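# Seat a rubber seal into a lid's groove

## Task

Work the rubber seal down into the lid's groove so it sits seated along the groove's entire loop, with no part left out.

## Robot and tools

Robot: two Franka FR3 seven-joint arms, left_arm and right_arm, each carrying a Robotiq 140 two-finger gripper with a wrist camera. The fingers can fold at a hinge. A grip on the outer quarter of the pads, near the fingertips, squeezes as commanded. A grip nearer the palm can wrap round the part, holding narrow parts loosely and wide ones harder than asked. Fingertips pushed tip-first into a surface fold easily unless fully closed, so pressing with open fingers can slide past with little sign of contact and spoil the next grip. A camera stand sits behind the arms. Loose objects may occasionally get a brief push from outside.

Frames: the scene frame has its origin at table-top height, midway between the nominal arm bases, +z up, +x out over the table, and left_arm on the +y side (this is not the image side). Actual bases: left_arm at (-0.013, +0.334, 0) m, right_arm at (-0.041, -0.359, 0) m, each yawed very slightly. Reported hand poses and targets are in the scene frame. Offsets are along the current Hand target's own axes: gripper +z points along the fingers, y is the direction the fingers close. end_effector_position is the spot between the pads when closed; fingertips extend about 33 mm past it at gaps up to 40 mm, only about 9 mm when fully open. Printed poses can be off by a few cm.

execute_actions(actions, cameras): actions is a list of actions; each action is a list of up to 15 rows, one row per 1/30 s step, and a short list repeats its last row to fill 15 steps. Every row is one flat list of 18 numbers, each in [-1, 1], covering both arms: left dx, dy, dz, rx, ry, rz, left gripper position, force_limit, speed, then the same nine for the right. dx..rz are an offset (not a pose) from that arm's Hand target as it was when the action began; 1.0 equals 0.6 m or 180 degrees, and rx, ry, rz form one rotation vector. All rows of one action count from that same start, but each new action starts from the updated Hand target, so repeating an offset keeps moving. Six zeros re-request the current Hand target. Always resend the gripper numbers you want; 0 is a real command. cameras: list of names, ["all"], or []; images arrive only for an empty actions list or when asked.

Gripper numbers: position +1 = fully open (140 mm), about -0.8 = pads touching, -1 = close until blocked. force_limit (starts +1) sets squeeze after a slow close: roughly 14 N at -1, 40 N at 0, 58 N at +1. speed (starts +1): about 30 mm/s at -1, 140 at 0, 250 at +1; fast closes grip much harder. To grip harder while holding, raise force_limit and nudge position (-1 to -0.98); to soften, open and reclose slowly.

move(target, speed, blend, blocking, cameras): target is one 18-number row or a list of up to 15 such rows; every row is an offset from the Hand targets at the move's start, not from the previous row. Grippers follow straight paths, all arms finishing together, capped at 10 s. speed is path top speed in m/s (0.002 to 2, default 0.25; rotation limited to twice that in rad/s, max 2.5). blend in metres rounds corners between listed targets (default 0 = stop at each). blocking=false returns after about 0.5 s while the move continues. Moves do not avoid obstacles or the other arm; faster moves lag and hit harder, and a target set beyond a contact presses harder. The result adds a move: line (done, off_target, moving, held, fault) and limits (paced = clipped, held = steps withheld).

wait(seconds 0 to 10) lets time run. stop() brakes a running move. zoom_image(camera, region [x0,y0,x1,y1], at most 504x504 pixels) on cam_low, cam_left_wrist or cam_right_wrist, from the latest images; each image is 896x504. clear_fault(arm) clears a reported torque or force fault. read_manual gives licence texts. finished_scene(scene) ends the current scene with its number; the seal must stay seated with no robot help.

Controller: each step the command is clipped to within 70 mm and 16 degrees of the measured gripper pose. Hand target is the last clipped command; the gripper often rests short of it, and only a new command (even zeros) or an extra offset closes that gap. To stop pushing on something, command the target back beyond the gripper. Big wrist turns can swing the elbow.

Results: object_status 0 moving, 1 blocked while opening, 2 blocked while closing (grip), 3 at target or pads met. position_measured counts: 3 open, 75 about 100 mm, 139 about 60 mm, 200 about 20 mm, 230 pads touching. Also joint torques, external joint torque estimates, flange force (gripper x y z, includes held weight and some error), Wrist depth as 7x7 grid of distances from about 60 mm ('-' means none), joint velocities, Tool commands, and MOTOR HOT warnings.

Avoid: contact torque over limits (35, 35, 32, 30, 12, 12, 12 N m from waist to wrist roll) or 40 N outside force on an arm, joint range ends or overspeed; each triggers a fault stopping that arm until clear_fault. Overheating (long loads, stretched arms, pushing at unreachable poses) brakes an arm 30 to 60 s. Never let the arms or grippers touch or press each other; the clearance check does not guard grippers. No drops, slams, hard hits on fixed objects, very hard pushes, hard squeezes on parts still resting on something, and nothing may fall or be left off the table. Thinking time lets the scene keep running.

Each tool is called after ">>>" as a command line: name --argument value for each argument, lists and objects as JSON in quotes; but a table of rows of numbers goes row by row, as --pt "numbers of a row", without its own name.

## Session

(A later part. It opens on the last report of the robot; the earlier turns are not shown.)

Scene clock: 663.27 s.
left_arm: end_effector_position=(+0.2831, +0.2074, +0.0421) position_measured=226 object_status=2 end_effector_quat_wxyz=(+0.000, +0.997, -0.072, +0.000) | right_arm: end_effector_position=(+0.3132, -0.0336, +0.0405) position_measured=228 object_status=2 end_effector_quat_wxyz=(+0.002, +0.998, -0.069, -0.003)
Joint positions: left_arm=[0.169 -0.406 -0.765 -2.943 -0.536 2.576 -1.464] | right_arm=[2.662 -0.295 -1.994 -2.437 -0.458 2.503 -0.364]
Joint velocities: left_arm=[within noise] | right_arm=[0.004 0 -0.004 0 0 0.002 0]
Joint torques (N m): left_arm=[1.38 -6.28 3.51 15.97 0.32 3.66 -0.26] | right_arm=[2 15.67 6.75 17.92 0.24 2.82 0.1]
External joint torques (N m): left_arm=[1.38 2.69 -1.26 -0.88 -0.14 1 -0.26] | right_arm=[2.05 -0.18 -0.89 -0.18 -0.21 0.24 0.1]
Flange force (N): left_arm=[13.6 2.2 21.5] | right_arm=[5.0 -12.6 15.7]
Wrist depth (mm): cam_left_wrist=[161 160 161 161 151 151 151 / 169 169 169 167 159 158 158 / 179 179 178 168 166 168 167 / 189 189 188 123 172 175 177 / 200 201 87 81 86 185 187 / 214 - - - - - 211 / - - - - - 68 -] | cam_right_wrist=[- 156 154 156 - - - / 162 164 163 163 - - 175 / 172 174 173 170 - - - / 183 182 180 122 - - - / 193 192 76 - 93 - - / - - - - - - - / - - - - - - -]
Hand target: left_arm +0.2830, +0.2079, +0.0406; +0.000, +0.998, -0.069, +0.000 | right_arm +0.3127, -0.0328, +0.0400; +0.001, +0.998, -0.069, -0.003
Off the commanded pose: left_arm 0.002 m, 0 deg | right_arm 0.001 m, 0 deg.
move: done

>>> move --target '[0, 0, -0.0015, 0, 0, 0, -0.562, -0.5, -1, 0, 0, -0.0008, 0, 0, 0, -0.562, -0.5, -1]' --speed 0.02 --cameras '["all"]'

>>> zoom_image --camera "cam_right_wrist" --region '[400, 120, 540, 260]'

>>> zoom_image --camera "cam_left_wrist" --region '[400, 120, 540, 260]'

Scene clock: 679.63 s.
left_arm: end_effector_position=(+0.2833, +0.2074, +0.0419) position_measured=200 object_status=3 end_effector_quat_wxyz=(+0.000, +0.997, -0.072, +0.000) | right_arm: end_effector_position=(+0.3132, -0.0336, +0.0404) position_measured=200 object_status=0 end_effector_quat_wxyz=(+0.002, +0.998, -0.069, -0.003)
Joint positions: left_arm=[0.169 -0.405 -0.765 -2.943 -0.536 2.578 -1.464] | right_arm=[2.663 -0.295 -1.994 -2.437 -0.458 2.503 -0.364]
Joint torques (N m): left_arm=[0.54 -8.49 4.35 17.3 0.4 2.81 -0.23] | right_arm=[1.14 16.54 7.14 18.7 0.62 2.72 0.04]
External joint torques (N m): left_arm=[0.49 0.43 -0.46 0.51 -0.06 0.16 -0.23] | right_arm=[1.23 0.64 -0.49 0.46 0.17 0.12 0.04]
Flange force (N): left_arm=[5.2 1.6 4.1] | right_arm=[2.2 -6.5 5.7]
Wrist depth (mm): cam_left_wrist=[161 159 161 161 151 150 151 / 169 170 169 167 159 157 159 / 178 178 177 166 166 168 167 / 188 189 186 150 172 174 177 / 200 198 93 93 92 93 186 / 210 - 74 211 - - 209 / - - - - - 71 -] | cam_right_wrist=[- 155 156 - - 167 168 / 163 162 164 - 175 176 177 / 173 174 173 174 - - - / 182 - 180 178 120 200 - / 192 192 86 188 87 93 208 / - - 73 - - - - / - - - - - 69 -]
Hand target: left_arm +0.2830, +0.2079, +0.0415; +0.000, +0.998, -0.069, +0.000 | right_arm +0.3128, -0.0328, +0.0404; +0.001, +0.998, -0.069, -0.003
Off the commanded pose: left_arm 0.001 m, 0 deg | right_arm 0.001 m, 0 deg.
move: done

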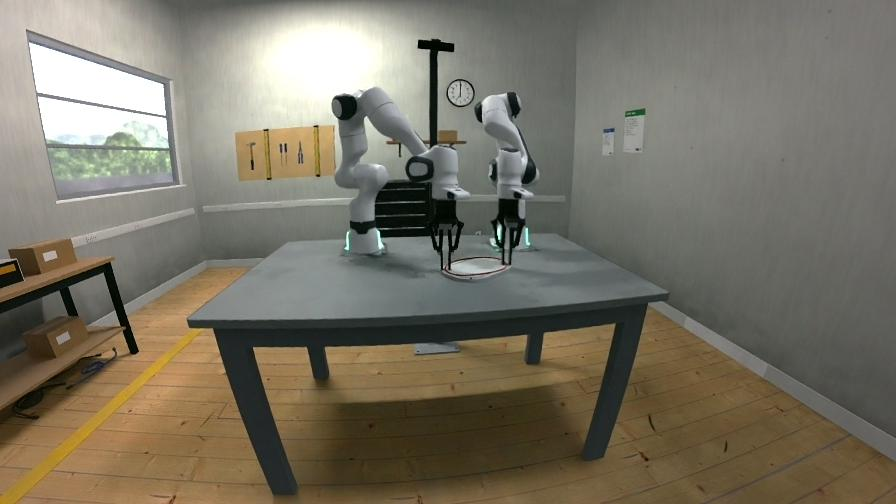

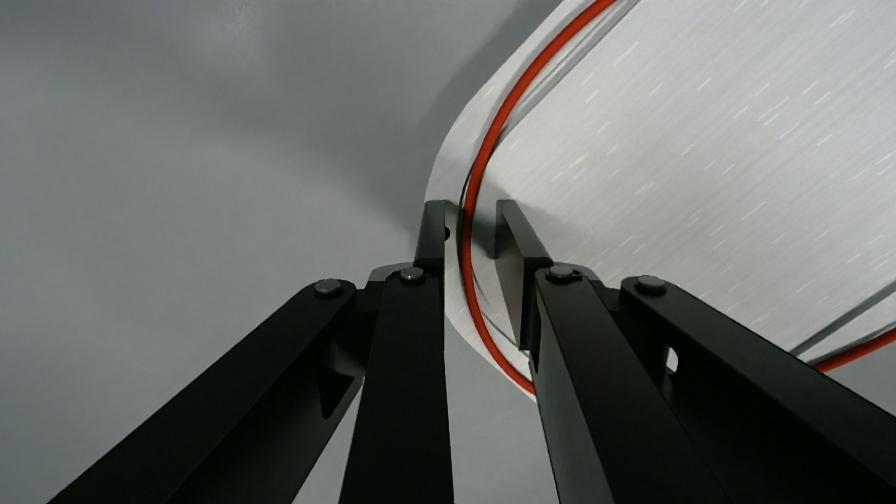

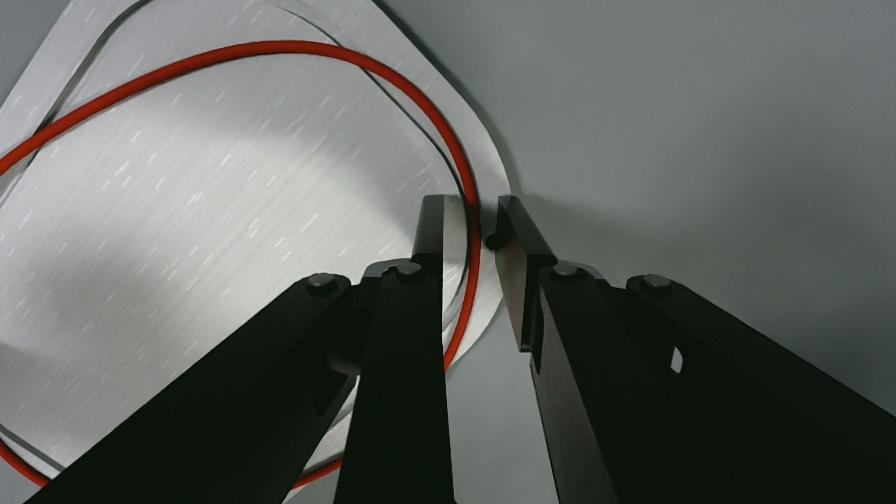

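Scaled by 3.600 from the camera's 896x504 image, which has a finer 1280x720 frame.

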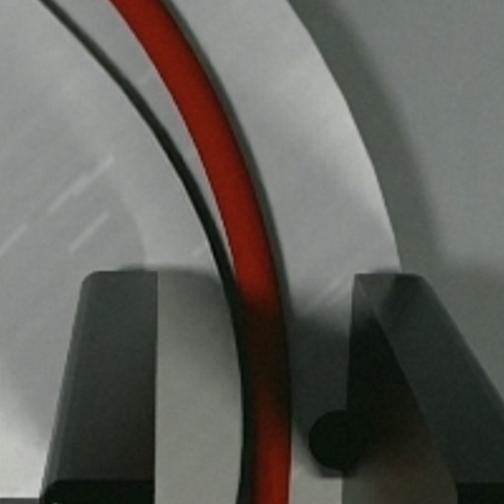

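Scaled by 3.600 from the camera's 896x504 image, which has a finer 1280x720 frame.

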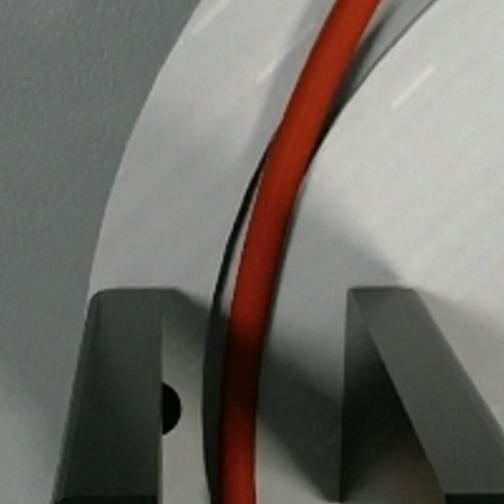

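>>> move --pt "0 0 -0.025 0 0 0 -0.562 -0.5 -1 0 0 -0.025 0 0 0 -0.562 -0.5 -1" --pt "0 0 -0.025 0 0 0 -1 -0.5 0 0 0 -0.025 0 0 0 -1 -0.5 0" --pt "0 0 -0.0017 0 0 0 -1 -0.5 0 0 0 -0.0018 0 0 0 -1 -0.5 0" --speed '[0.06, 0.06, 0.03]' --cameras '["cam_left_wrist", "cam_right_wrist"]'

Scene clock: 700.00 s.
left_arm: end_effector_position=(+0.2815, +0.2092, +0.0431) position_measured=233 object_status=3 end_effector_quat_wxyz=(+0.000, +0.998, -0.069, -0.002) | right_arm: end_effector_position=(+0.3126, -0.0336, +0.0416) position_measured=233 object_status=3 end_effector_quat_wxyz=(+0.002, +0.998, -0.067, -0.004)
Joint positions: left_arm=[0.167 -0.414 -0.759 -2.944 -0.536 2.565 -1.465] | right_arm=[2.655 -0.293 -1.985 -2.438 -0.452 2.5 -0.371]
Joint velocities: left_arm=[within noise] | right_arm=[0 0.002 -0.002 0 0 0.002 0.005]
Joint torques (N m): left_arm=[-0.08 -6.2 2.95 18.52 -0.14 4.04 -0.11] | right_arm=[1.66 16.24 6.11 18.97 0.15 2.73 0.14]
External joint torques (N m): left_arm=[-0.09 2.65 -1.89 1.55 -0.61 1.39 -0.11] | right_arm=[1.65 0.64 -1.56 0.79 -0.3 0.14 0.14]
Flange force (N): left_arm=[14.8 6.7 20.7] | right_arm=[0.0 0.0 0.0]
Wrist depth (mm): cam_left_wrist=[162 162 162 161 151 152 150 / 170 170 170 168 160 159 161 / 180 179 180 169 167 169 168 / 190 190 189 124 173 177 178 / 201 199 92 87 86 186 189 / 214 - - - - - 213 / - - - - - 67 -] | cam_right_wrist=[158 156 155 - - - - / 164 164 163 165 - - - / 173 172 174 173 - - - / - 183 181 117 - - - / 194 191 76 77 93 - - / - - - - - - - / - - - - - - -]
Hand target: left_arm +0.2830, +0.2079, +0.0425; +0.000, +0.998, -0.069, +0.000 | right_arm +0.3128, -0.0328, +0.0415; +0.001, +0.998, -0.069, -0.003
Off the commanded pose: left_arm 0.002 m, 0 deg | right_arm 0.001 m, 0 deg.
move: done
Images, in order (width x height): cam_left_wrist 896x504, cam_right_wrist 896x504.

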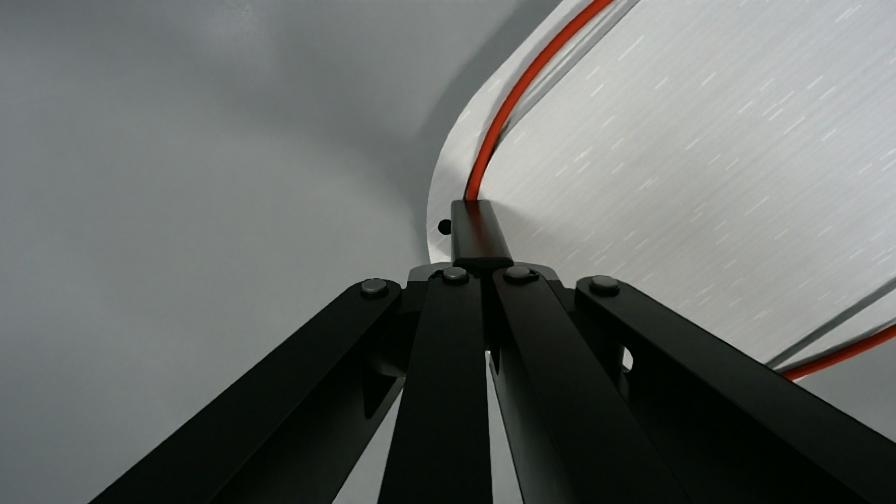

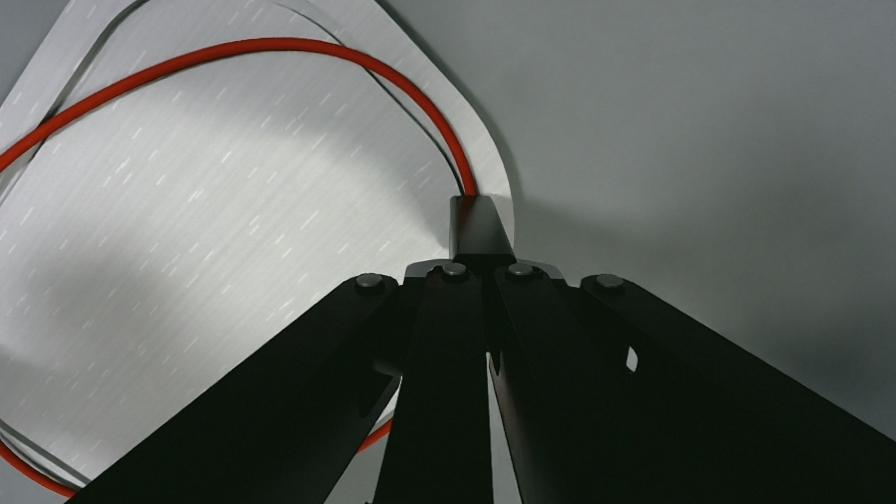

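>>> move --target '[0, 0, 0.0017, 0, 0, 0, -1, -0.5, 0, 0, 0, 0.0025, 0, 0, 0, -1, -0.5, 0]' --speed 0.015

Scene clock: 705.33 s.
left_arm: end_effector_position=(+0.2818, +0.2092, +0.0426) position_measured=233 object_status=3 end_effector_quat_wxyz=(+0.000, +0.998, -0.069, -0.002) | right_arm: end_effector_position=(+0.3128, -0.0329, +0.0405) position_measured=233 object_status=3 end_effector_quat_wxyz=(+0.001, +0.998, -0.068, -0.003)
Joint positions: left_arm=[0.17 -0.412 -0.762 -2.944 -0.536 2.568 -1.466] | right_arm=[2.667 -0.293 -1.997 -2.438 -0.453 2.505 -0.368]
Joint velocities: left_arm=[within noise] | right_arm=[0.004 -0.001 -0.002 -0.001 -0.001 0.002 0.001]
Joint torques (N m): left_arm=[0.23 -5.35 2.7 17.93 -0.09 4.2 -0.16] | right_arm=[0.93 16.42 6.09 18.54 0.2 2.62 0.14]
External joint torques (N m): left_arm=[0.27 3.42 -2.08 1.05 -0.56 1.56 -0.16] | right_arm=[0.92 0.48 -1.56 0.38 -0.24 0.03 0.14]
Flange force (N): left_arm=[17.8 6.7 26.1] | right_arm=[5.6 -9.8 12.2]
Wrist depth (mm): cam_left_wrist=[161 161 161 162 151 152 150 / 169 169 169 168 158 158 159 / 179 179 179 169 167 169 167 / 189 190 190 125 174 176 177 / 201 201 92 87 86 186 186 / 214 - - - - - 212 / - - - - - 67 -] | cam_right_wrist=[- 156 156 - - - - / 163 164 164 167 - - - / 172 173 173 172 - - - / 182 182 180 117 - - 196 / 193 193 76 77 93 - 210 / - - - - - - - / - - - - - - -]
Hand target: left_arm +0.2830, +0.2079, +0.0415; +0.000, +0.998, -0.069, +0.000 | right_arm +0.3127, -0.0328, +0.0400; +0.001, +0.998, -0.069, -0.003
Off the commanded pose: left_arm 0.002 m, 0 deg | right_arm 0.001 m, 0 deg.
move: done

>>> move --target '[0, 0, 0.0008, 0, 0, 0, -1, -0.5, 0, 0, 0, 0.0022, 0, 0, 0, -1, -0.5, 0]' --speed 0.015

Scene clock: 721.60 s.
left_arm: end_effector_position=(+0.2818, +0.2092, +0.0424) position_measured=233 object_status=3 end_effector_quat_wxyz=(-0.001, +0.998, -0.069, -0.002) | right_arm: end_effector_position=(+0.3127, -0.0320, +0.0395) position_measured=233 object_status=3 end_effector_quat_wxyz=(+0.000, +0.998, -0.068, -0.003)
Joint positions: left_arm=[0.17 -0.411 -0.763 -2.944 -0.536 2.569 -1.466] | right_arm=[2.678 -0.293 -2.008 -2.438 -0.453 2.51 -0.367]
Joint torques (N m): left_arm=[0.39 -4.53 2.66 17.34 -0.1 4.4 -0.12] | right_arm=[0.64 16.55 5.27 18.35 0.19 2.48 0.15]
External joint torques (N m): left_arm=[0.4 4.35 -2.14 0.44 -0.57 1.75 -0.12] | right_arm=[0.57 0.34 -2.41 0.23 -0.25 -0.12 0.15]
Flange force (N): left_arm=[20.0 6.5 31.6] | right_arm=[7.3 -10.6 15.0]
Wrist depth (mm): cam_left_wrist=[161 161 161 161 150 151 150 / 175 170 169 167 160 158 158 / 179 179 179 170 166 169 167 / 189 189 190 123 175 177 175 / 201 201 84 86 86 185 188 / 214 - - - - - 211 / - - - - - 68 -] | cam_right_wrist=[- 155 155 158 - - - / 163 166 163 166 175 - - / 172 172 173 169 - - - / 181 181 179 122 191 - - / - 189 76 77 93 - - / - - - - - - - / - - - - - - -]
Hand target: left_arm +0.2830, +0.2079, +0.0410; +0.000, +0.998, -0.069, +0.000 | right_arm +0.3127, -0.0328, +0.0387; +0.001, +0.998, -0.069, -0.003
Off the commanded pose: left_arm 0.002 m, 0 deg | right_arm 0.001 m, 0 deg.
move: done

>>> move --target '[0, 0, 0, 0, 0, 0, -1, -0.5, 0, 0, 0, 0.0025, 0, 0, 0, -1, -0.5, 0]' --speed 0.015 --cameras '["cam_right_wrist"]'

>>> zoom_image --camera "cam_right_wrist" --region '[400, 80, 540, 220]'

Scene clock: 729.23 s.
left_arm: end_effector_position=(+0.2818, +0.2092, +0.0424) position_measured=233 object_status=3 end_effector_quat_wxyz=(-0.001, +0.998, -0.069, -0.002) | right_arm: end_effector_position=(+0.3128, -0.0318, +0.0382) position_measured=233 object_status=3 end_effector_quat_wxyz=(+0.000, +0.998, -0.068, -0.003)
Joint positions: left_arm=[0.17 -0.411 -0.763 -2.944 -0.536 2.569 -1.466] | right_arm=[2.69 -0.294 -2.02 -2.438 -0.454 2.514 -0.367]
Joint velocities: left_arm=[within noise] | right_arm=[0.004 -0.001 -0.002 0 0 0.003 0]
Joint torques (N m): left_arm=[0.26 -4.53 2.61 17.32 -0.1 4.39 -0.13] | right_arm=[1.13 16.38 5.29 17.41 0.12 2.32 0.1]
External joint torques (N m): left_arm=[0.28 4.19 -2.17 0.51 -0.57 1.76 -0.13] | right_arm=[1.11 -0.13 -2.33 -0.61 -0.33 -0.27 0.1]
Flange force (N): left_arm=[19.3 6.7 30.9] | right_arm=[6.8 -11.6 17.8]
Wrist depth (mm): cam_left_wrist=[161 161 161 161 151 150 151 / 170 169 169 167 160 158 159 / 179 179 178 171 167 169 167 / 189 190 190 124 174 177 177 / 202 201 92 87 86 185 184 / 215 - - - - - 211 / - - - - - 67 -] | cam_right_wrist=[- 154 156 - 169 - - / 162 162 162 - 173 - - / 171 169 170 169 - - 181 / 180 183 180 112 - - 190 / 191 191 76 77 93 - - / - - - - - - - / - - - - - - -]
Hand target: left_arm +0.2830, +0.2079, +0.0410; +0.000, +0.998, -0.069, +0.000 | right_arm +0.3127, -0.0328, +0.0372; +0.001, +0.998, -0.069, -0.003
Off the commanded pose: left_arm 0.002 m, 0 deg | right_arm 0.001 m, 0 deg.
move: done
Images, in order (width x height): cam_right_wrist 896x504.

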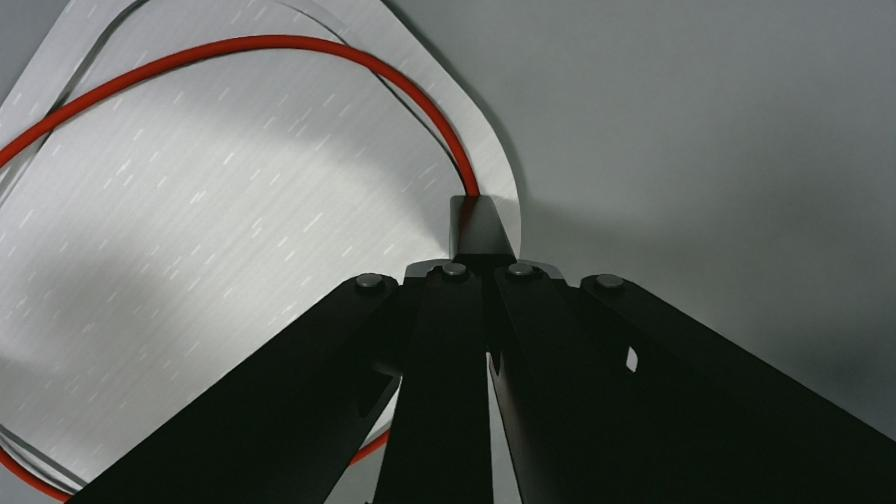

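Scaled by 3.600 from the camera's 896x504 image, which has a finer 1280x720 frame.

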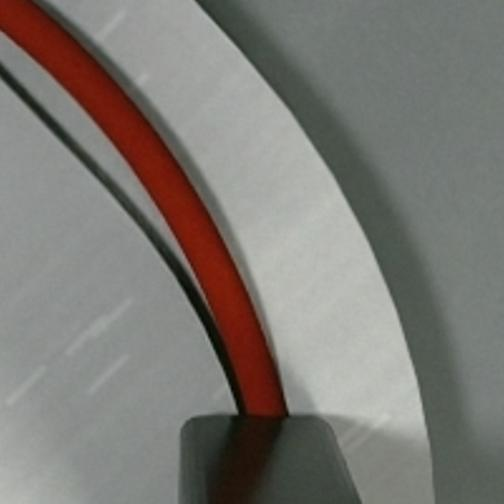

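>>> move --target '[0, 0, -0.0333, 0, 0, 0, -1, -0.5, 0, 0, 0, 0.0022, 0, 0, 0, -1, -0.5, 0]' --speed 0.03

>>> move --target '[0, 0, 0, 0, 0, 0, -1, -0.5, 0, 0, 0.002, -0.0333, 0, 0, 0, -1, -0.5, 0]' --speed 0.04 --cameras '["all"]'

>>> zoom_image --camera "cam_right_wrist" --region '[380, 120, 560, 300]'

>>> zoom_image --camera "cam_left_wrist" --region '[380, 120, 560, 300]'

Scene clock: 739.37 s.
left_arm: end_effector_position=(+0.2827, +0.2084, +0.0601) position_measured=233 object_status=3 end_effector_quat_wxyz=(+0.000, +0.998, -0.068, +0.000) | right_arm: end_effector_position=(+0.3129, -0.0307, +0.0378) position_measured=233 object_status=3 end_effector_quat_wxyz=(+0.000, +0.998, -0.067, -0.002)
Joint positions: left_arm=[0.143 -0.483 -0.728 -2.936 -0.536 2.493 -1.466] | right_arm=[2.701 -0.293 -2.029 -2.436 -0.454 2.516 -0.366]
Joint velocities: left_arm=[0.001 0.001 -0.001 -0.002 0.001 -0.004 0.001] | right_arm=[within noise]
Joint torques (N m): left_arm=[0.1 -8.05 5.48 19.09 0.44 2.52 0.01] | right_arm=[1.03 15.4 3.62 16.5 -0.06 2.97 0.12]
External joint torques (N m): left_arm=[0.14 -0.1 0.11 1.12 -0.09 -0.16 0.01] | right_arm=[1.04 -1.36 -3.93 -1.63 -0.5 0.36 0.12]
Flange force (N): left_arm=[2.6 0.6 -1.8] | right_arm=[10.1 -15.1 30.2]
Wrist depth (mm): cam_left_wrist=[178 178 177 178 169 167 166 / 186 186 186 183 176 175 175 / 197 197 197 189 186 183 185 / 208 207 207 123 193 198 196 / 219 222 87 86 86 203 207 / 235 - - - - - 232 / - - - - - 68 -] | cam_right_wrist=[- 154 154 153 - - - / - 160 162 157 - - 172 / - - 170 172 - 183 - / - - 178 122 110 - - / 191 190 76 77 93 - - / - - - - - - - / - - - - - - -]
Hand target: left_arm +0.2829, +0.2079, +0.0610; +0.000, +0.998, -0.069, +0.000 | right_arm +0.3127, -0.0328, +0.0359; +0.001, +0.998, -0.069, -0.003
Off the commanded pose: left_arm 0.001 m, 0 deg | right_arm 0.003 m, 0 deg.
move: done

Scene clock: 740.67 s.
left_arm: end_effector_position=(+0.2825, +0.2084, +0.0600) position_measured=233 object_status=3 end_effector_quat_wxyz=(+0.000, +0.998, -0.068, +0.000) | right_arm: end_effector_position=(+0.3140, -0.0327, +0.0565) position_measured=233 object_status=3 end_effector_quat_wxyz=(-0.001, +0.997, -0.072, -0.001)
Joint positions: left_arm=[0.143 -0.483 -0.728 -2.936 -0.536 2.492 -1.466] | right_arm=[2.59 -0.241 -1.911 -2.441 -0.374 2.488 -0.416]
Joint velocities: left_arm=[within noise] | right_arm=[-0.002 -0.001 0 0 0 0 -0.009]
Joint torques (N m): left_arm=[0.14 -8 5.32 19.07 0.44 2.58 -0.01] | right_arm=[0.51 13.4 5.84 19.28 0.79 2.43 -0.19]
External joint torques (N m): left_arm=[0.11 -0.11 -0.11 1.22 -0.08 -0.08 -0.01] | right_arm=[0.5 0.51 -0.69 0.31 0.32 -0.17 -0.19]
Flange force (N): left_arm=[3.1 1.1 -1.2] | right_arm=[0.0 0.0 0.0]
Wrist depth (mm): cam_left_wrist=[177 178 177 177 168 167 165 / 187 186 186 182 175 175 177 / 194 198 196 187 185 182 183 / 208 209 209 124 193 198 196 / 220 220 87 86 86 202 211 / 235 - - - - - 234 / - - - - - 67 -] | cam_right_wrist=[- 171 171 - 181 180 182 / 180 177 179 178 - - - / - 188 189 188 - - - / 198 200 200 112 - - - / - 211 76 77 93 - - / - - - - - - - / - - - - - - -]
Hand target: left_arm +0.2829, +0.2079, +0.0610; +0.000, +0.998, -0.069, +0.000 | right_arm +0.3127, -0.0340, +0.0559; +0.001, +0.998, -0.069, -0.003
Off the commanded pose: left_arm 0.001 m, 0 deg | right_arm 0.002 m, 0 deg.
move: done

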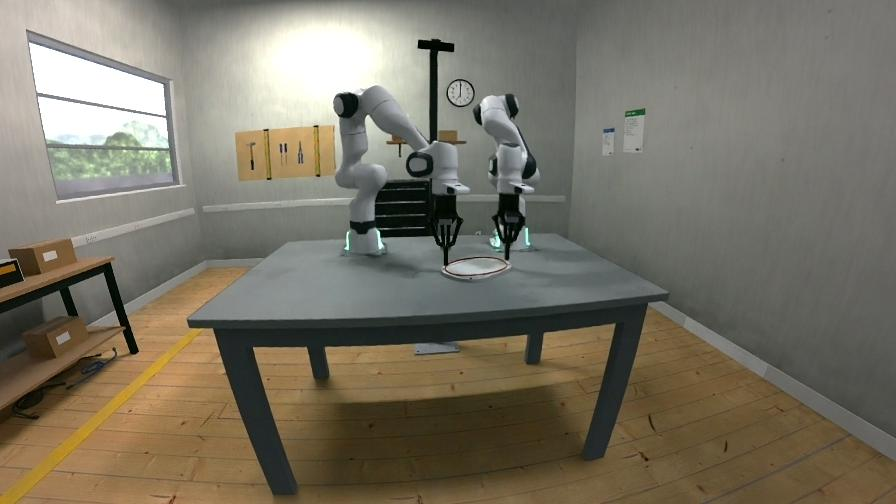

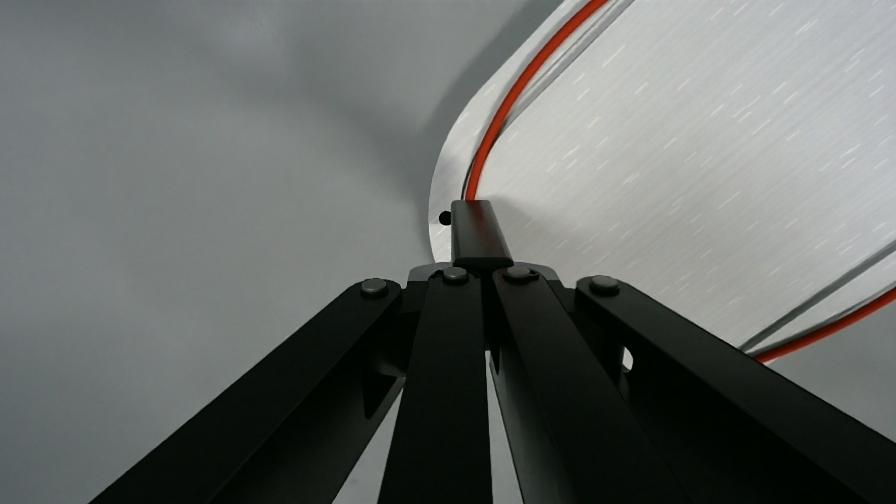

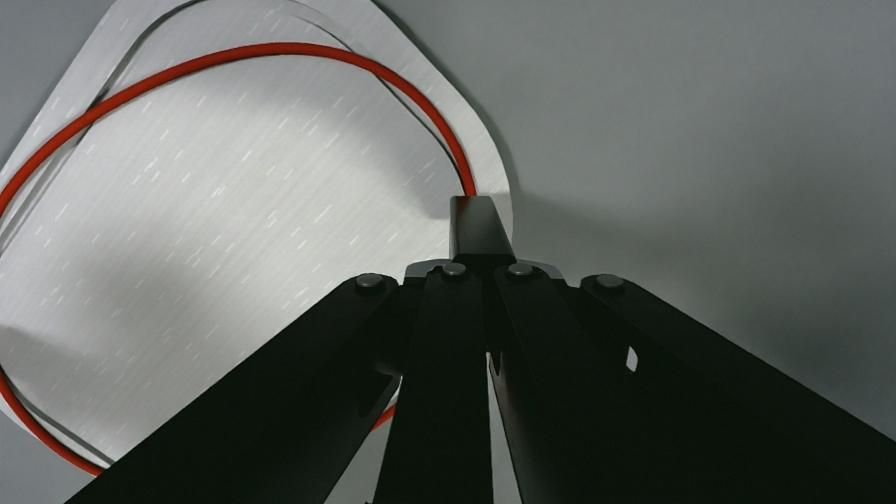

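Scaled by 2.800 from the camera's 896x504 image, which has a finer 1280x720 frame.

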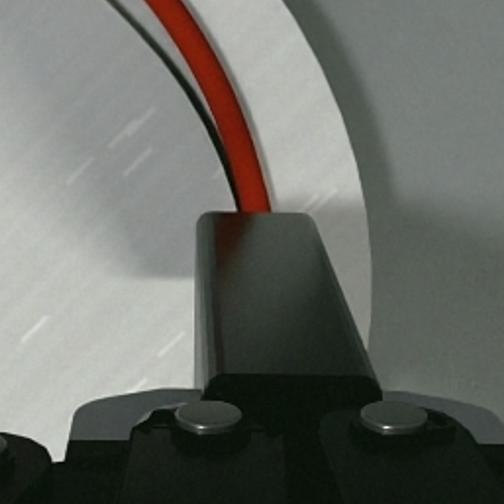

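Scaled by 2.800 from the camera's 896x504 image, which has a finer 1280x720 frame.

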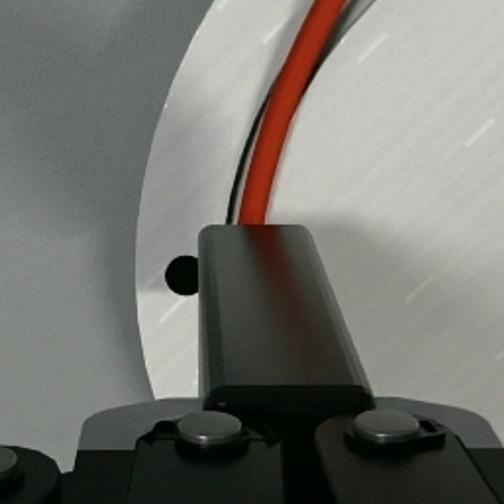

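>>> move --pt "0 0 -0.08 0 0 0 1 -0.5 0 0 0 -0.0818 0 0 0 -1 -0.5 0" --pt "0.164 0.1252 -0.365 0 0 0 1 -0.5 0 0.0067 0.4652 -0.0818 0 0 -0.0441 -1 -0.5 0" --pt "0.164 0.1252 -0.365 0 0 0 1 -0.5 0 0.0083 0.446 -0.3235 0 0 0.4556 -1 -0.5 0" --speed '[0.15, 0.25, 0.35]' --blend '[0.02, 0.03, 0]' --cameras '["all"]'

>>> zoom_image --camera "cam_left_wrist" --region '[280, 80, 680, 480]'

Scene clock: 804.13 s.
left_arm: end_effector_position=(+0.3702, +0.1200, +0.2799) position_measured=3 object_status=3 end_effector_quat_wxyz=(+0.001, +0.998, -0.071, +0.001) | right_arm: end_effector_position=(+0.2823, -0.2997, +0.2505) position_measured=233 object_status=3 end_effector_quat_wxyz=(+0.001, +0.710, -0.704, +0.000)
Joint positions: left_arm=[0.27 -0.511 -0.713 -2.294 -0.344 1.878 -1.647] | right_arm=[0.298 -0.731 -0.132 -2.647 -0.094 1.916 0.263]
Joint velocities: left_arm=[within noise] | right_arm=[0 0.001 0 0 0 0 0.007]
Joint torques (N m): left_arm=[0.82 -8.4 8.36 25.15 0.79 2.58 -0.27] | right_arm=[0.54 -7.05 1.4 25.4 1.2 2.33 0.19]
External joint torques (N m): left_arm=[0.77 0.59 -0.86 1.62 -0.06 -0.08 -0.27] | right_arm=[0.54 0.27 -0.19 0.8 0.51 -0.21 0.19]
Flange force (N): left_arm=[8.5 3.9 -2.7] | right_arm=[-1.7 -2.5 -2.3]
Wrist depth (mm): cam_left_wrist=[371 373 378 379 377 373 372 / 388 395 394 391 387 393 392 / 416 417 412 386 404 415 414 / 440 132 - 432 419 135 432 / - 104 468 457 464 134 100 / - 490 495 494 500 509 93 / - 528 492 528 538 523 -] | cam_right_wrist=[- - - - - - 321 / - 370 - - 370 - 336 / - - - - - 387 346 / 1216 - - 112 - - - / 1353 - 76 77 93 439 - / 1446 - - - - - - / - - - - - - -]
Hand target: left_arm +0.3698, +0.1200, +0.2801; +0.000, +0.998, -0.069, +0.000 | right_arm +0.2817, -0.2995, +0.2503; +0.002, +0.707, -0.707, -0.002
Off the commanded pose: left_arm 0.000 m, 0 deg | right_arm 0.001 m, 0 deg.
move: done; limits=paced

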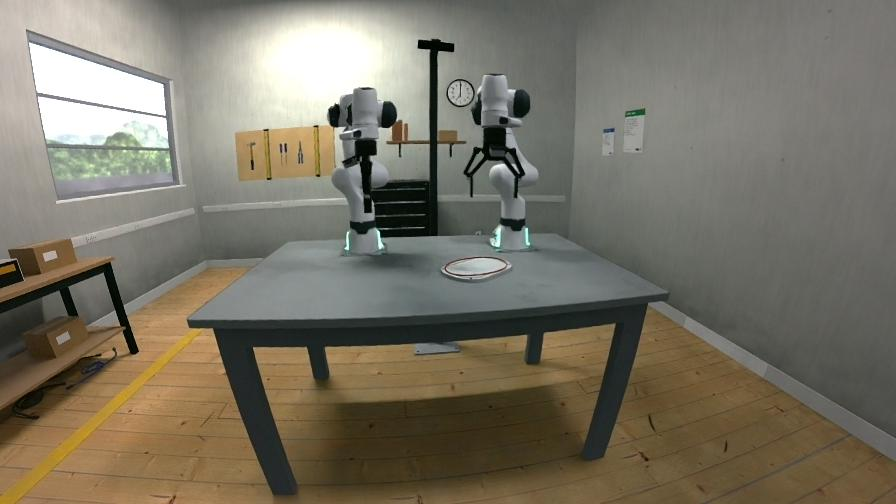

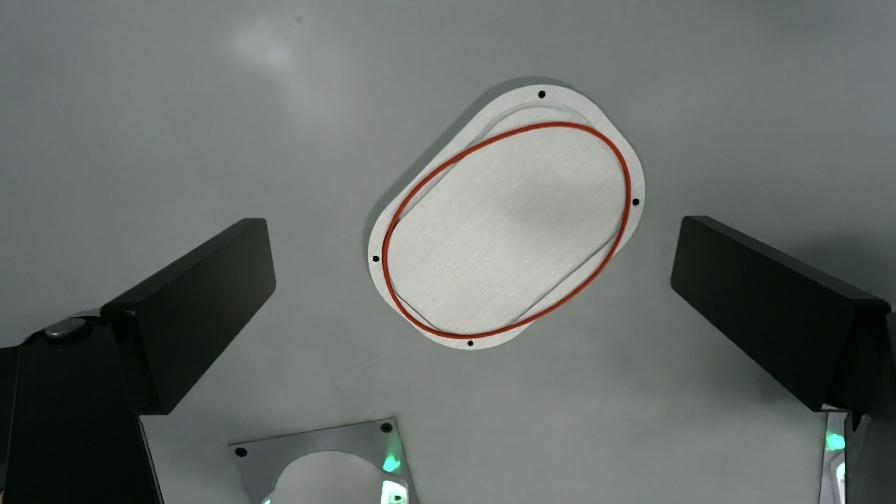

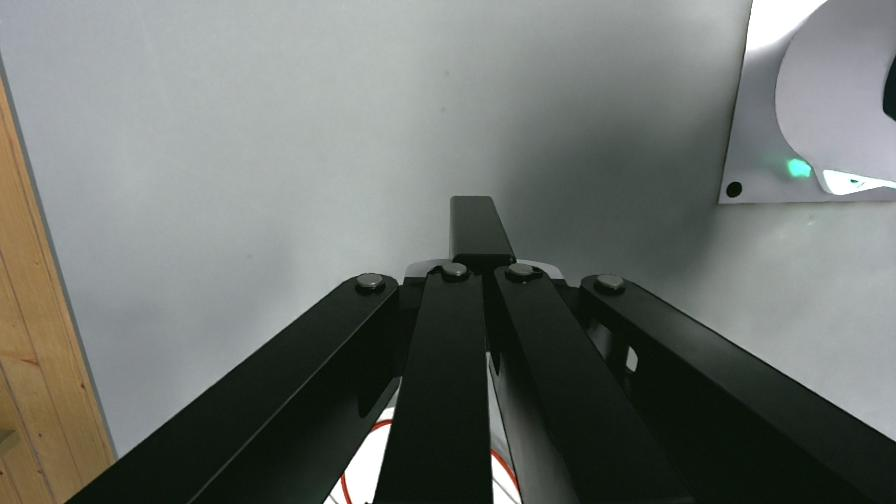

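Scaled by 1.260 from the camera's 896x504 image, which has a finer 1280x720 frame.

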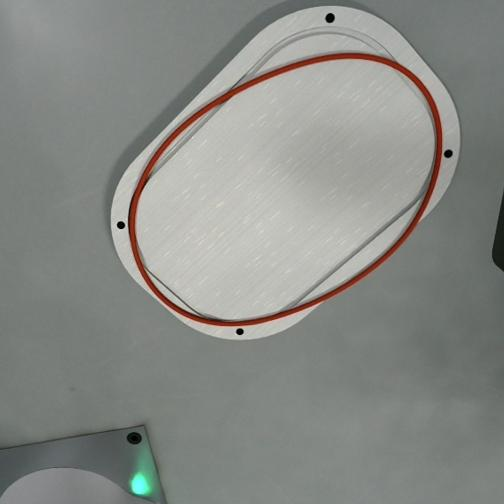

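>>> zoom_image --camera "cam_left_wrist" --region '[350, 190, 460, 300]'

>>> zoom_image --camera "cam_left_wrist" --region '[550, 130, 660, 240]'

Scaled by 4.582 from the camera's 896x504 image, which has a finer 1280x720 frame.

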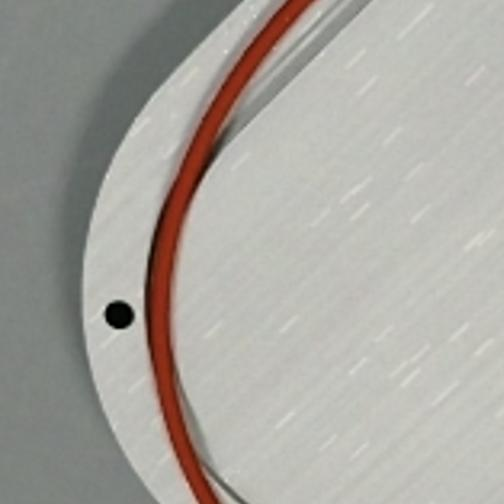

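Scaled by 4.582 from the camera's 896x504 image, which has a finer 1280x720 frame.

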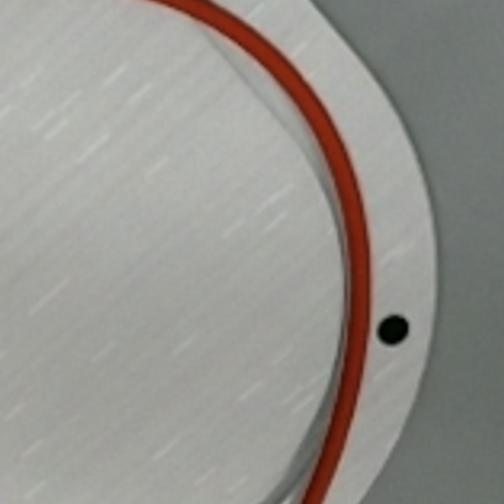

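>>> move --target '[0.0507, 0.143, 0.3462, 0, 0, 0.6228, -0.443, -0.5, 0, 0, 0, 0, 0, 0, 0, -1, -0.5, 0]' --speed 0.4 --cameras '["cam_left_wrist"]'

Scene clock: 897.43 s.
left_arm: end_effector_position=(+0.3888, +0.0317, +0.0732) position_measured=185 object_status=3 end_effector_quat_wxyz=(+0.002, -0.501, +0.866, +0.001) | right_arm: end_effector_position=(+0.2823, -0.2997, +0.2505) position_measured=233 object_status=3 end_effector_quat_wxyz=(+0.001, +0.709, -0.705, -0.001)
Joint positions: left_arm=[0.041 0.122 -0.735 -2.376 0.138 2.463 -0.225] | right_arm=[0.298 -0.731 -0.132 -2.647 -0.094 1.916 0.265]
Joint velocities: left_arm=[-0.001 -0.001 0 -0.001 0 0.001 0.005] | right_arm=[within noise]
Joint torques (N m): left_arm=[0.91 -23.63 -3.42 21.62 0 2.99 0.18] | right_arm=[0.81 -6.98 1.16 25.39 1.11 2.31 0.15]
External joint torques (N m): left_arm=[1 1.64 -0.96 0.8 -0.48 0.36 0.18] | right_arm=[0.79 0.37 -0.44 0.75 0.41 -0.24 0.15]
Flange force (N): left_arm=[-0.3 -4.3 1.6] | right_arm=[-1.5 -2.9 -2.2]
Wrist depth (mm): cam_left_wrist=[191 191 189 186 177 176 177 / 202 200 200 191 186 185 184 / 214 214 212 198 198 195 195 / 227 226 222 207 204 205 205 / 242 239 89 223 86 94 219 / 1228 65 70 254 - - 226 / - - - 274 - 72 -] | cam_right_wrist=[- - - - 360 - 324 / - - 372 - - - 337 / - - - 392 - - 380 / - - - 110 - 412 423 / 1375 - 76 77 93 - - / 1437 - - - - - - / - - - - - - -]
Hand target: left_arm +0.3882, +0.0307, +0.0724; +0.000, -0.500, +0.866, +0.000 | right_arm +0.2817, -0.2995, +0.2503; +0.002, +0.707, -0.707, -0.002
Off the commanded pose: left_arm 0.001 m, 0 deg | right_arm 0.001 m, 0 deg.
move: done
Images, in order (width x height): cam_left_wrist 896x504.

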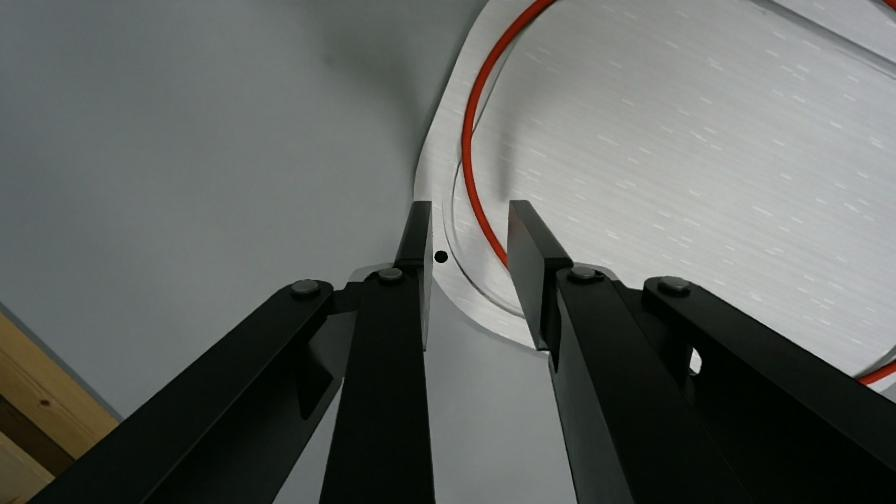

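>>> move --target '[0.005, 0.0097, 0.034, 0, 0, -0.1222, -0.443, -0.5, 0, 0, 0, 0, 0, 0, 0, -1, -0.5, 0]' --speed 0.15 --cameras '["cam_left_wrist"]'

>>> zoom_image --camera "cam_left_wrist" --region '[380, 100, 580, 300]'

Scene clock: 930.80 s.
left_arm: end_effector_position=(+0.3814, +0.0310, +0.0526) position_measured=185 object_status=3 end_effector_quat_wxyz=(-0.001, -0.655, +0.756, +0.000) | right_arm: end_effector_position=(+0.2823, -0.2997, +0.2505) position_measured=233 object_status=3 end_effector_quat_wxyz=(+0.001, +0.709, -0.705, -0.001)
Joint positions: left_arm=[-0.064 0.151 -0.632 -2.402 0.151 2.519 -0.619] | right_arm=[0.298 -0.731 -0.132 -2.647 -0.094 1.916 0.265]
Joint velocities: left_arm=[0.001 -0.002 -0.001 0.001 0 0.001 -0.006] | right_arm=[within noise]
Joint torques (N m): left_arm=[0.07 -26.27 -2.7 20.92 0.78 2.97 -0.28] | right_arm=[0.8 -7.05 1.12 25.41 1.09 2.31 0.17]
External joint torques (N m): left_arm=[-0.04 1.06 -0.25 0.93 0.33 0.33 -0.28] | right_arm=[0.81 0.28 -0.45 0.76 0.4 -0.24 0.17]
Flange force (N): left_arm=[4.4 -5.7 4.8] | right_arm=[-1.4 -2.6 -2.2]
Wrist depth (mm): cam_left_wrist=[171 172 171 171 161 159 167 / 182 181 180 177 167 166 173 / 192 191 190 178 177 176 176 / 204 202 200 184 141 185 186 / 217 213 89 196 86 93 196 / 228 65 70 221 - - 203 / - - - 245 - 72 -] | cam_right_wrist=[- - - 359 - - 323 / - - - 370 - 367 334 / - - - - - 376 355 / - - - 110 - - - / 1533 - 76 77 93 - - / 1488 - - - - - - / - - - - - - -]
Hand target: left_arm +0.3817, +0.0311, +0.0520; +0.000, -0.656, +0.755, +0.000 | right_arm +0.2817, -0.2995, +0.2503; +0.002, +0.707, -0.707, -0.002
Off the commanded pose: left_arm 0.001 m, 0 deg | right_arm 0.001 m, 0 deg.
move: done
Images, in order (width x height): cam_left_wrist 896x504.

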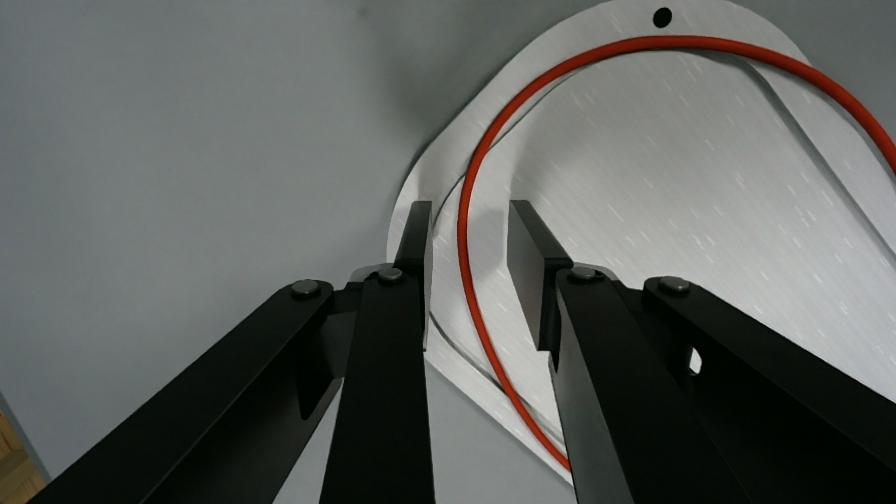

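Scaled by 2.520 from the camera's 896x504 image, which has a finer 1280x720 frame.

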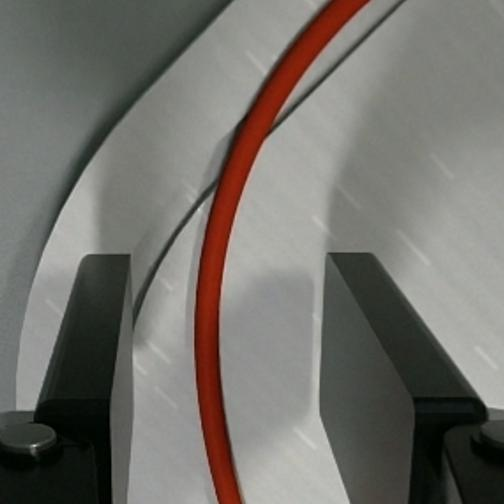

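>>> move --pt "0 -0.002 0.0143 0 0 0 -0.443 -0.5 -1 0 0 0 0 0 0 -1 -0.5 0" --pt "0 -0.002 0.0143 0 0 0 -1 -0.5 -1 0 0 0 0 0 0 -1 -0.5 0" --pt "0 -0.002 0.005 0 0 0 -1 -0.5 -1 0 0 0 0 0 0 -1 -0.5 0" --pt "-0.0275 -0.0302 0.005 0 0 0 -1 -0.5 -1 0 0 0 0 0 0 -1 -0.5 0" --speed '[0.03, 0.03, 0.03, 0.05]' --cameras '["cam_left_wrist", "cam_low"]'

>>> zoom_image --camera "cam_left_wrist" --region '[380, 100, 580, 300]'

Scene clock: 954.03 s.
left_arm: end_effector_position=(+0.4016, +0.0439, +0.0495) position_measured=227 object_status=2 end_effector_quat_wxyz=(+0.000, -0.658, +0.753, -0.002) | right_arm: end_effector_position=(+0.2823, -0.2997, +0.2505) position_measured=233 object_status=3 end_effector_quat_wxyz=(+0.001, +0.709, -0.705, -0.001)
Joint positions: left_arm=[-0.043 0.18 -0.608 -2.377 0.175 2.521 -0.601] | right_arm=[0.298 -0.731 -0.132 -2.647 -0.094 1.916 0.265]
Joint velocities: left_arm=[0.001 0.002 0 0 0 -0.001 0.007] | right_arm=[within noise]
Joint torques (N m): left_arm=[0.94 -26.96 -3.51 21.48 0.79 2.59 0.11] | right_arm=[0.81 -7.09 1.05 25.33 1.09 2.3 0.16]
External joint torques (N m): left_arm=[0.88 1.58 -0.61 1.57 0.34 -0.05 0.11] | right_arm=[0.82 0.17 -0.52 0.79 0.39 -0.23 0.16]
Flange force (N): left_arm=[3.6 -8.7 3.1] | right_arm=[-1.2 -2.3 -2.3]
Wrist depth (mm): cam_left_wrist=[170 169 168 167 158 155 155 / 178 179 177 175 164 164 163 / 189 188 187 183 173 172 172 / 201 199 198 124 181 182 181 / 213 210 93 86 86 189 192 / 229 - - - - - 204 / - - - - - 68 -] | cam_right_wrist=[- - - - - - 321 / - - 369 - 378 374 336 / - - - - - - 344 / - - - 109 - - - / 1375 - 76 77 93 441 - / 1462 - - - - - - / - - - - - - -]
Hand target: left_arm +0.4020, +0.0448, +0.0491; +0.000, -0.656, +0.755, +0.000 | right_arm +0.2817, -0.2995, +0.2503; +0.002, +0.707, -0.707, -0.002
Off the commanded pose: left_arm 0.001 m, 0 deg | right_arm 0.001 m, 0 deg.
move: done
Images, in order (width x height): cam_low 896x504, cam_left_wrist 896x504.

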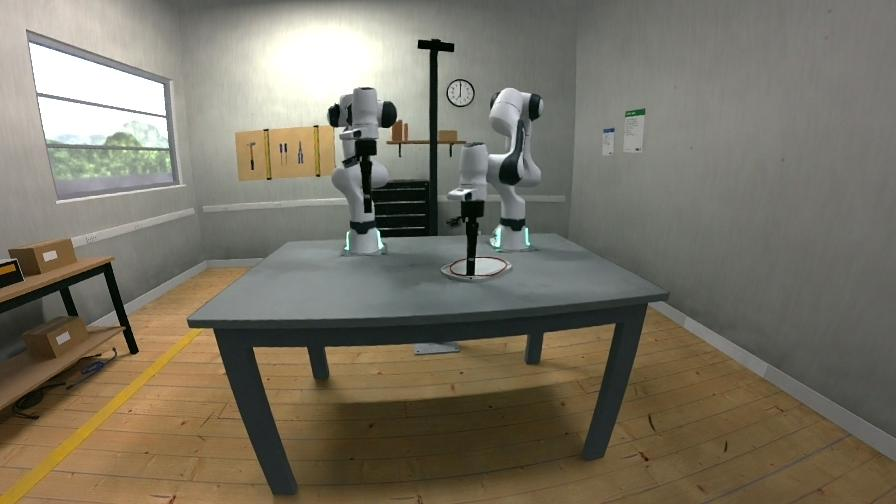

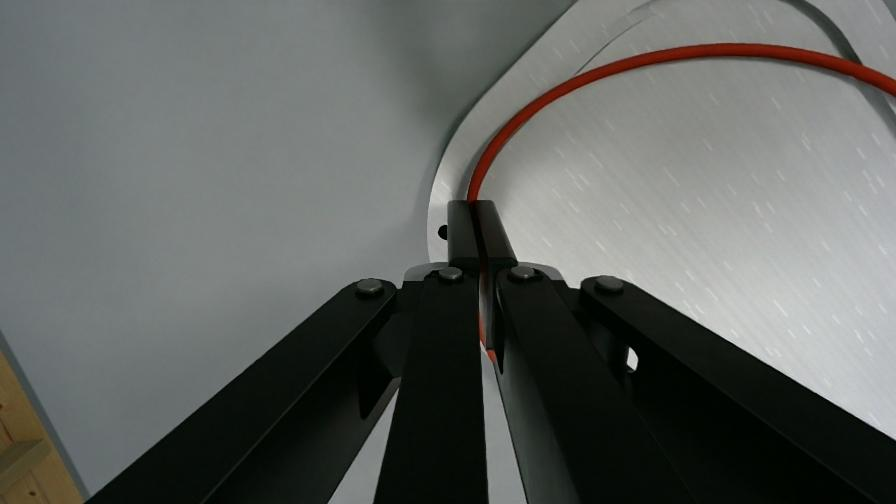

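Scaled by 2.520 from the camera's 896x504 image, which has a finer 1280x720 frame.

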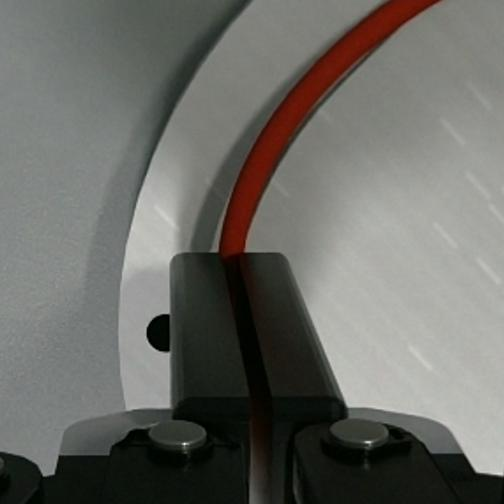

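>>> move --target '[0, -0.0025, 0.0075, 0, 0, 0, -1, -0.5, -1, 0, 0, 0, 0, 0, 0, -1, -0.5, 0]' --speed 0.02 --cameras '["cam_left_wrist"]'

>>> zoom_image --camera "cam_left_wrist" --region '[410, 120, 530, 240]'

Scene clock: 970.17 s.
left_arm: end_effector_position=(+0.4019, +0.0454, +0.0445) position_measured=227 object_status=2 end_effector_quat_wxyz=(-0.001, -0.655, +0.756, +0.001) | right_arm: end_effector_position=(+0.2823, -0.2997, +0.2505) position_measured=233 object_status=3 end_effector_quat_wxyz=(+0.001, +0.709, -0.705, -0.001)
Joint positions: left_arm=[-0.045 0.195 -0.603 -2.373 0.189 2.523 -0.6] | right_arm=[0.298 -0.731 -0.132 -2.647 -0.094 1.916 0.265]
Joint torques (N m): left_arm=[0.17 -27.39 -3.48 21.08 0.84 3.09 -0.17] | right_arm=[0.82 -7.02 1.14 25.35 1.11 2.29 0.14]
External joint torques (N m): left_arm=[0.23 1.57 -0.23 1.31 0.38 0.46 -0.17] | right_arm=[0.83 0.31 -0.42 0.78 0.41 -0.24 0.14]
Flange force (N): left_arm=[4.4 -7.9 5.8] | right_arm=[-1.5 -2.7 -2.3]
Wrist depth (mm): cam_left_wrist=[164 164 163 162 153 151 151 / 173 173 172 170 161 158 159 / 183 182 181 178 168 170 165 / 195 194 192 124 177 178 179 / 206 204 93 87 86 186 187 / 218 - - - - - 200 / - - - - - 68 -] | cam_right_wrist=[- - - - - - 323 / - - - - - - 335 / - - - - - 390 349 / - - 408 112 - - - / 1479 - 76 77 93 436 - / 1506 - - - - - - / - - - - - - -]
Hand target: left_arm +0.4035, +0.0446, +0.0446; +0.000, -0.656, +0.755, +0.000 | right_arm +0.2817, -0.2995, +0.2503; +0.002, +0.707, -0.707, -0.002
Off the commanded pose: left_arm 0.002 m, 0 deg | right_arm 0.001 m, 0 deg.
move: done
Images, in order (width x height): cam_left_wrist 896x504.

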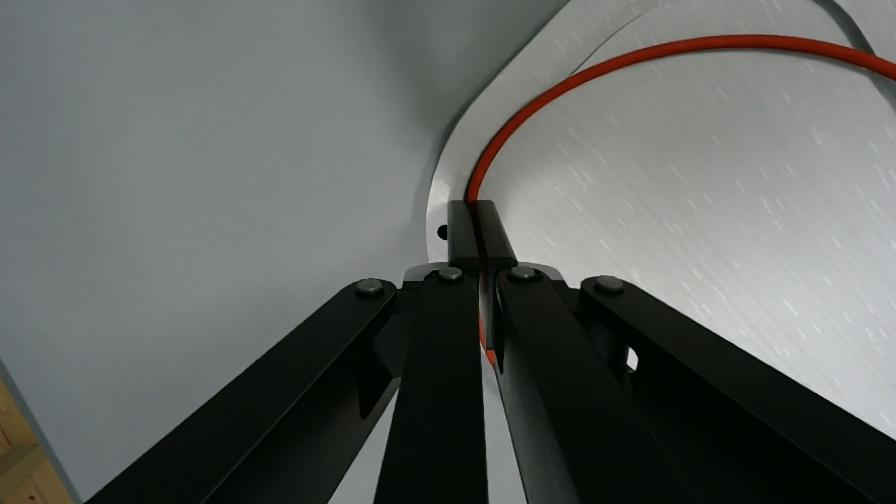

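Scaled by 4.200 from the camera's 896x504 image, which has a finer 1280x720 frame.

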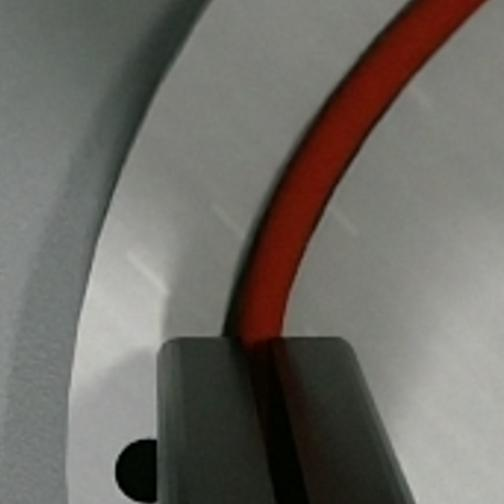

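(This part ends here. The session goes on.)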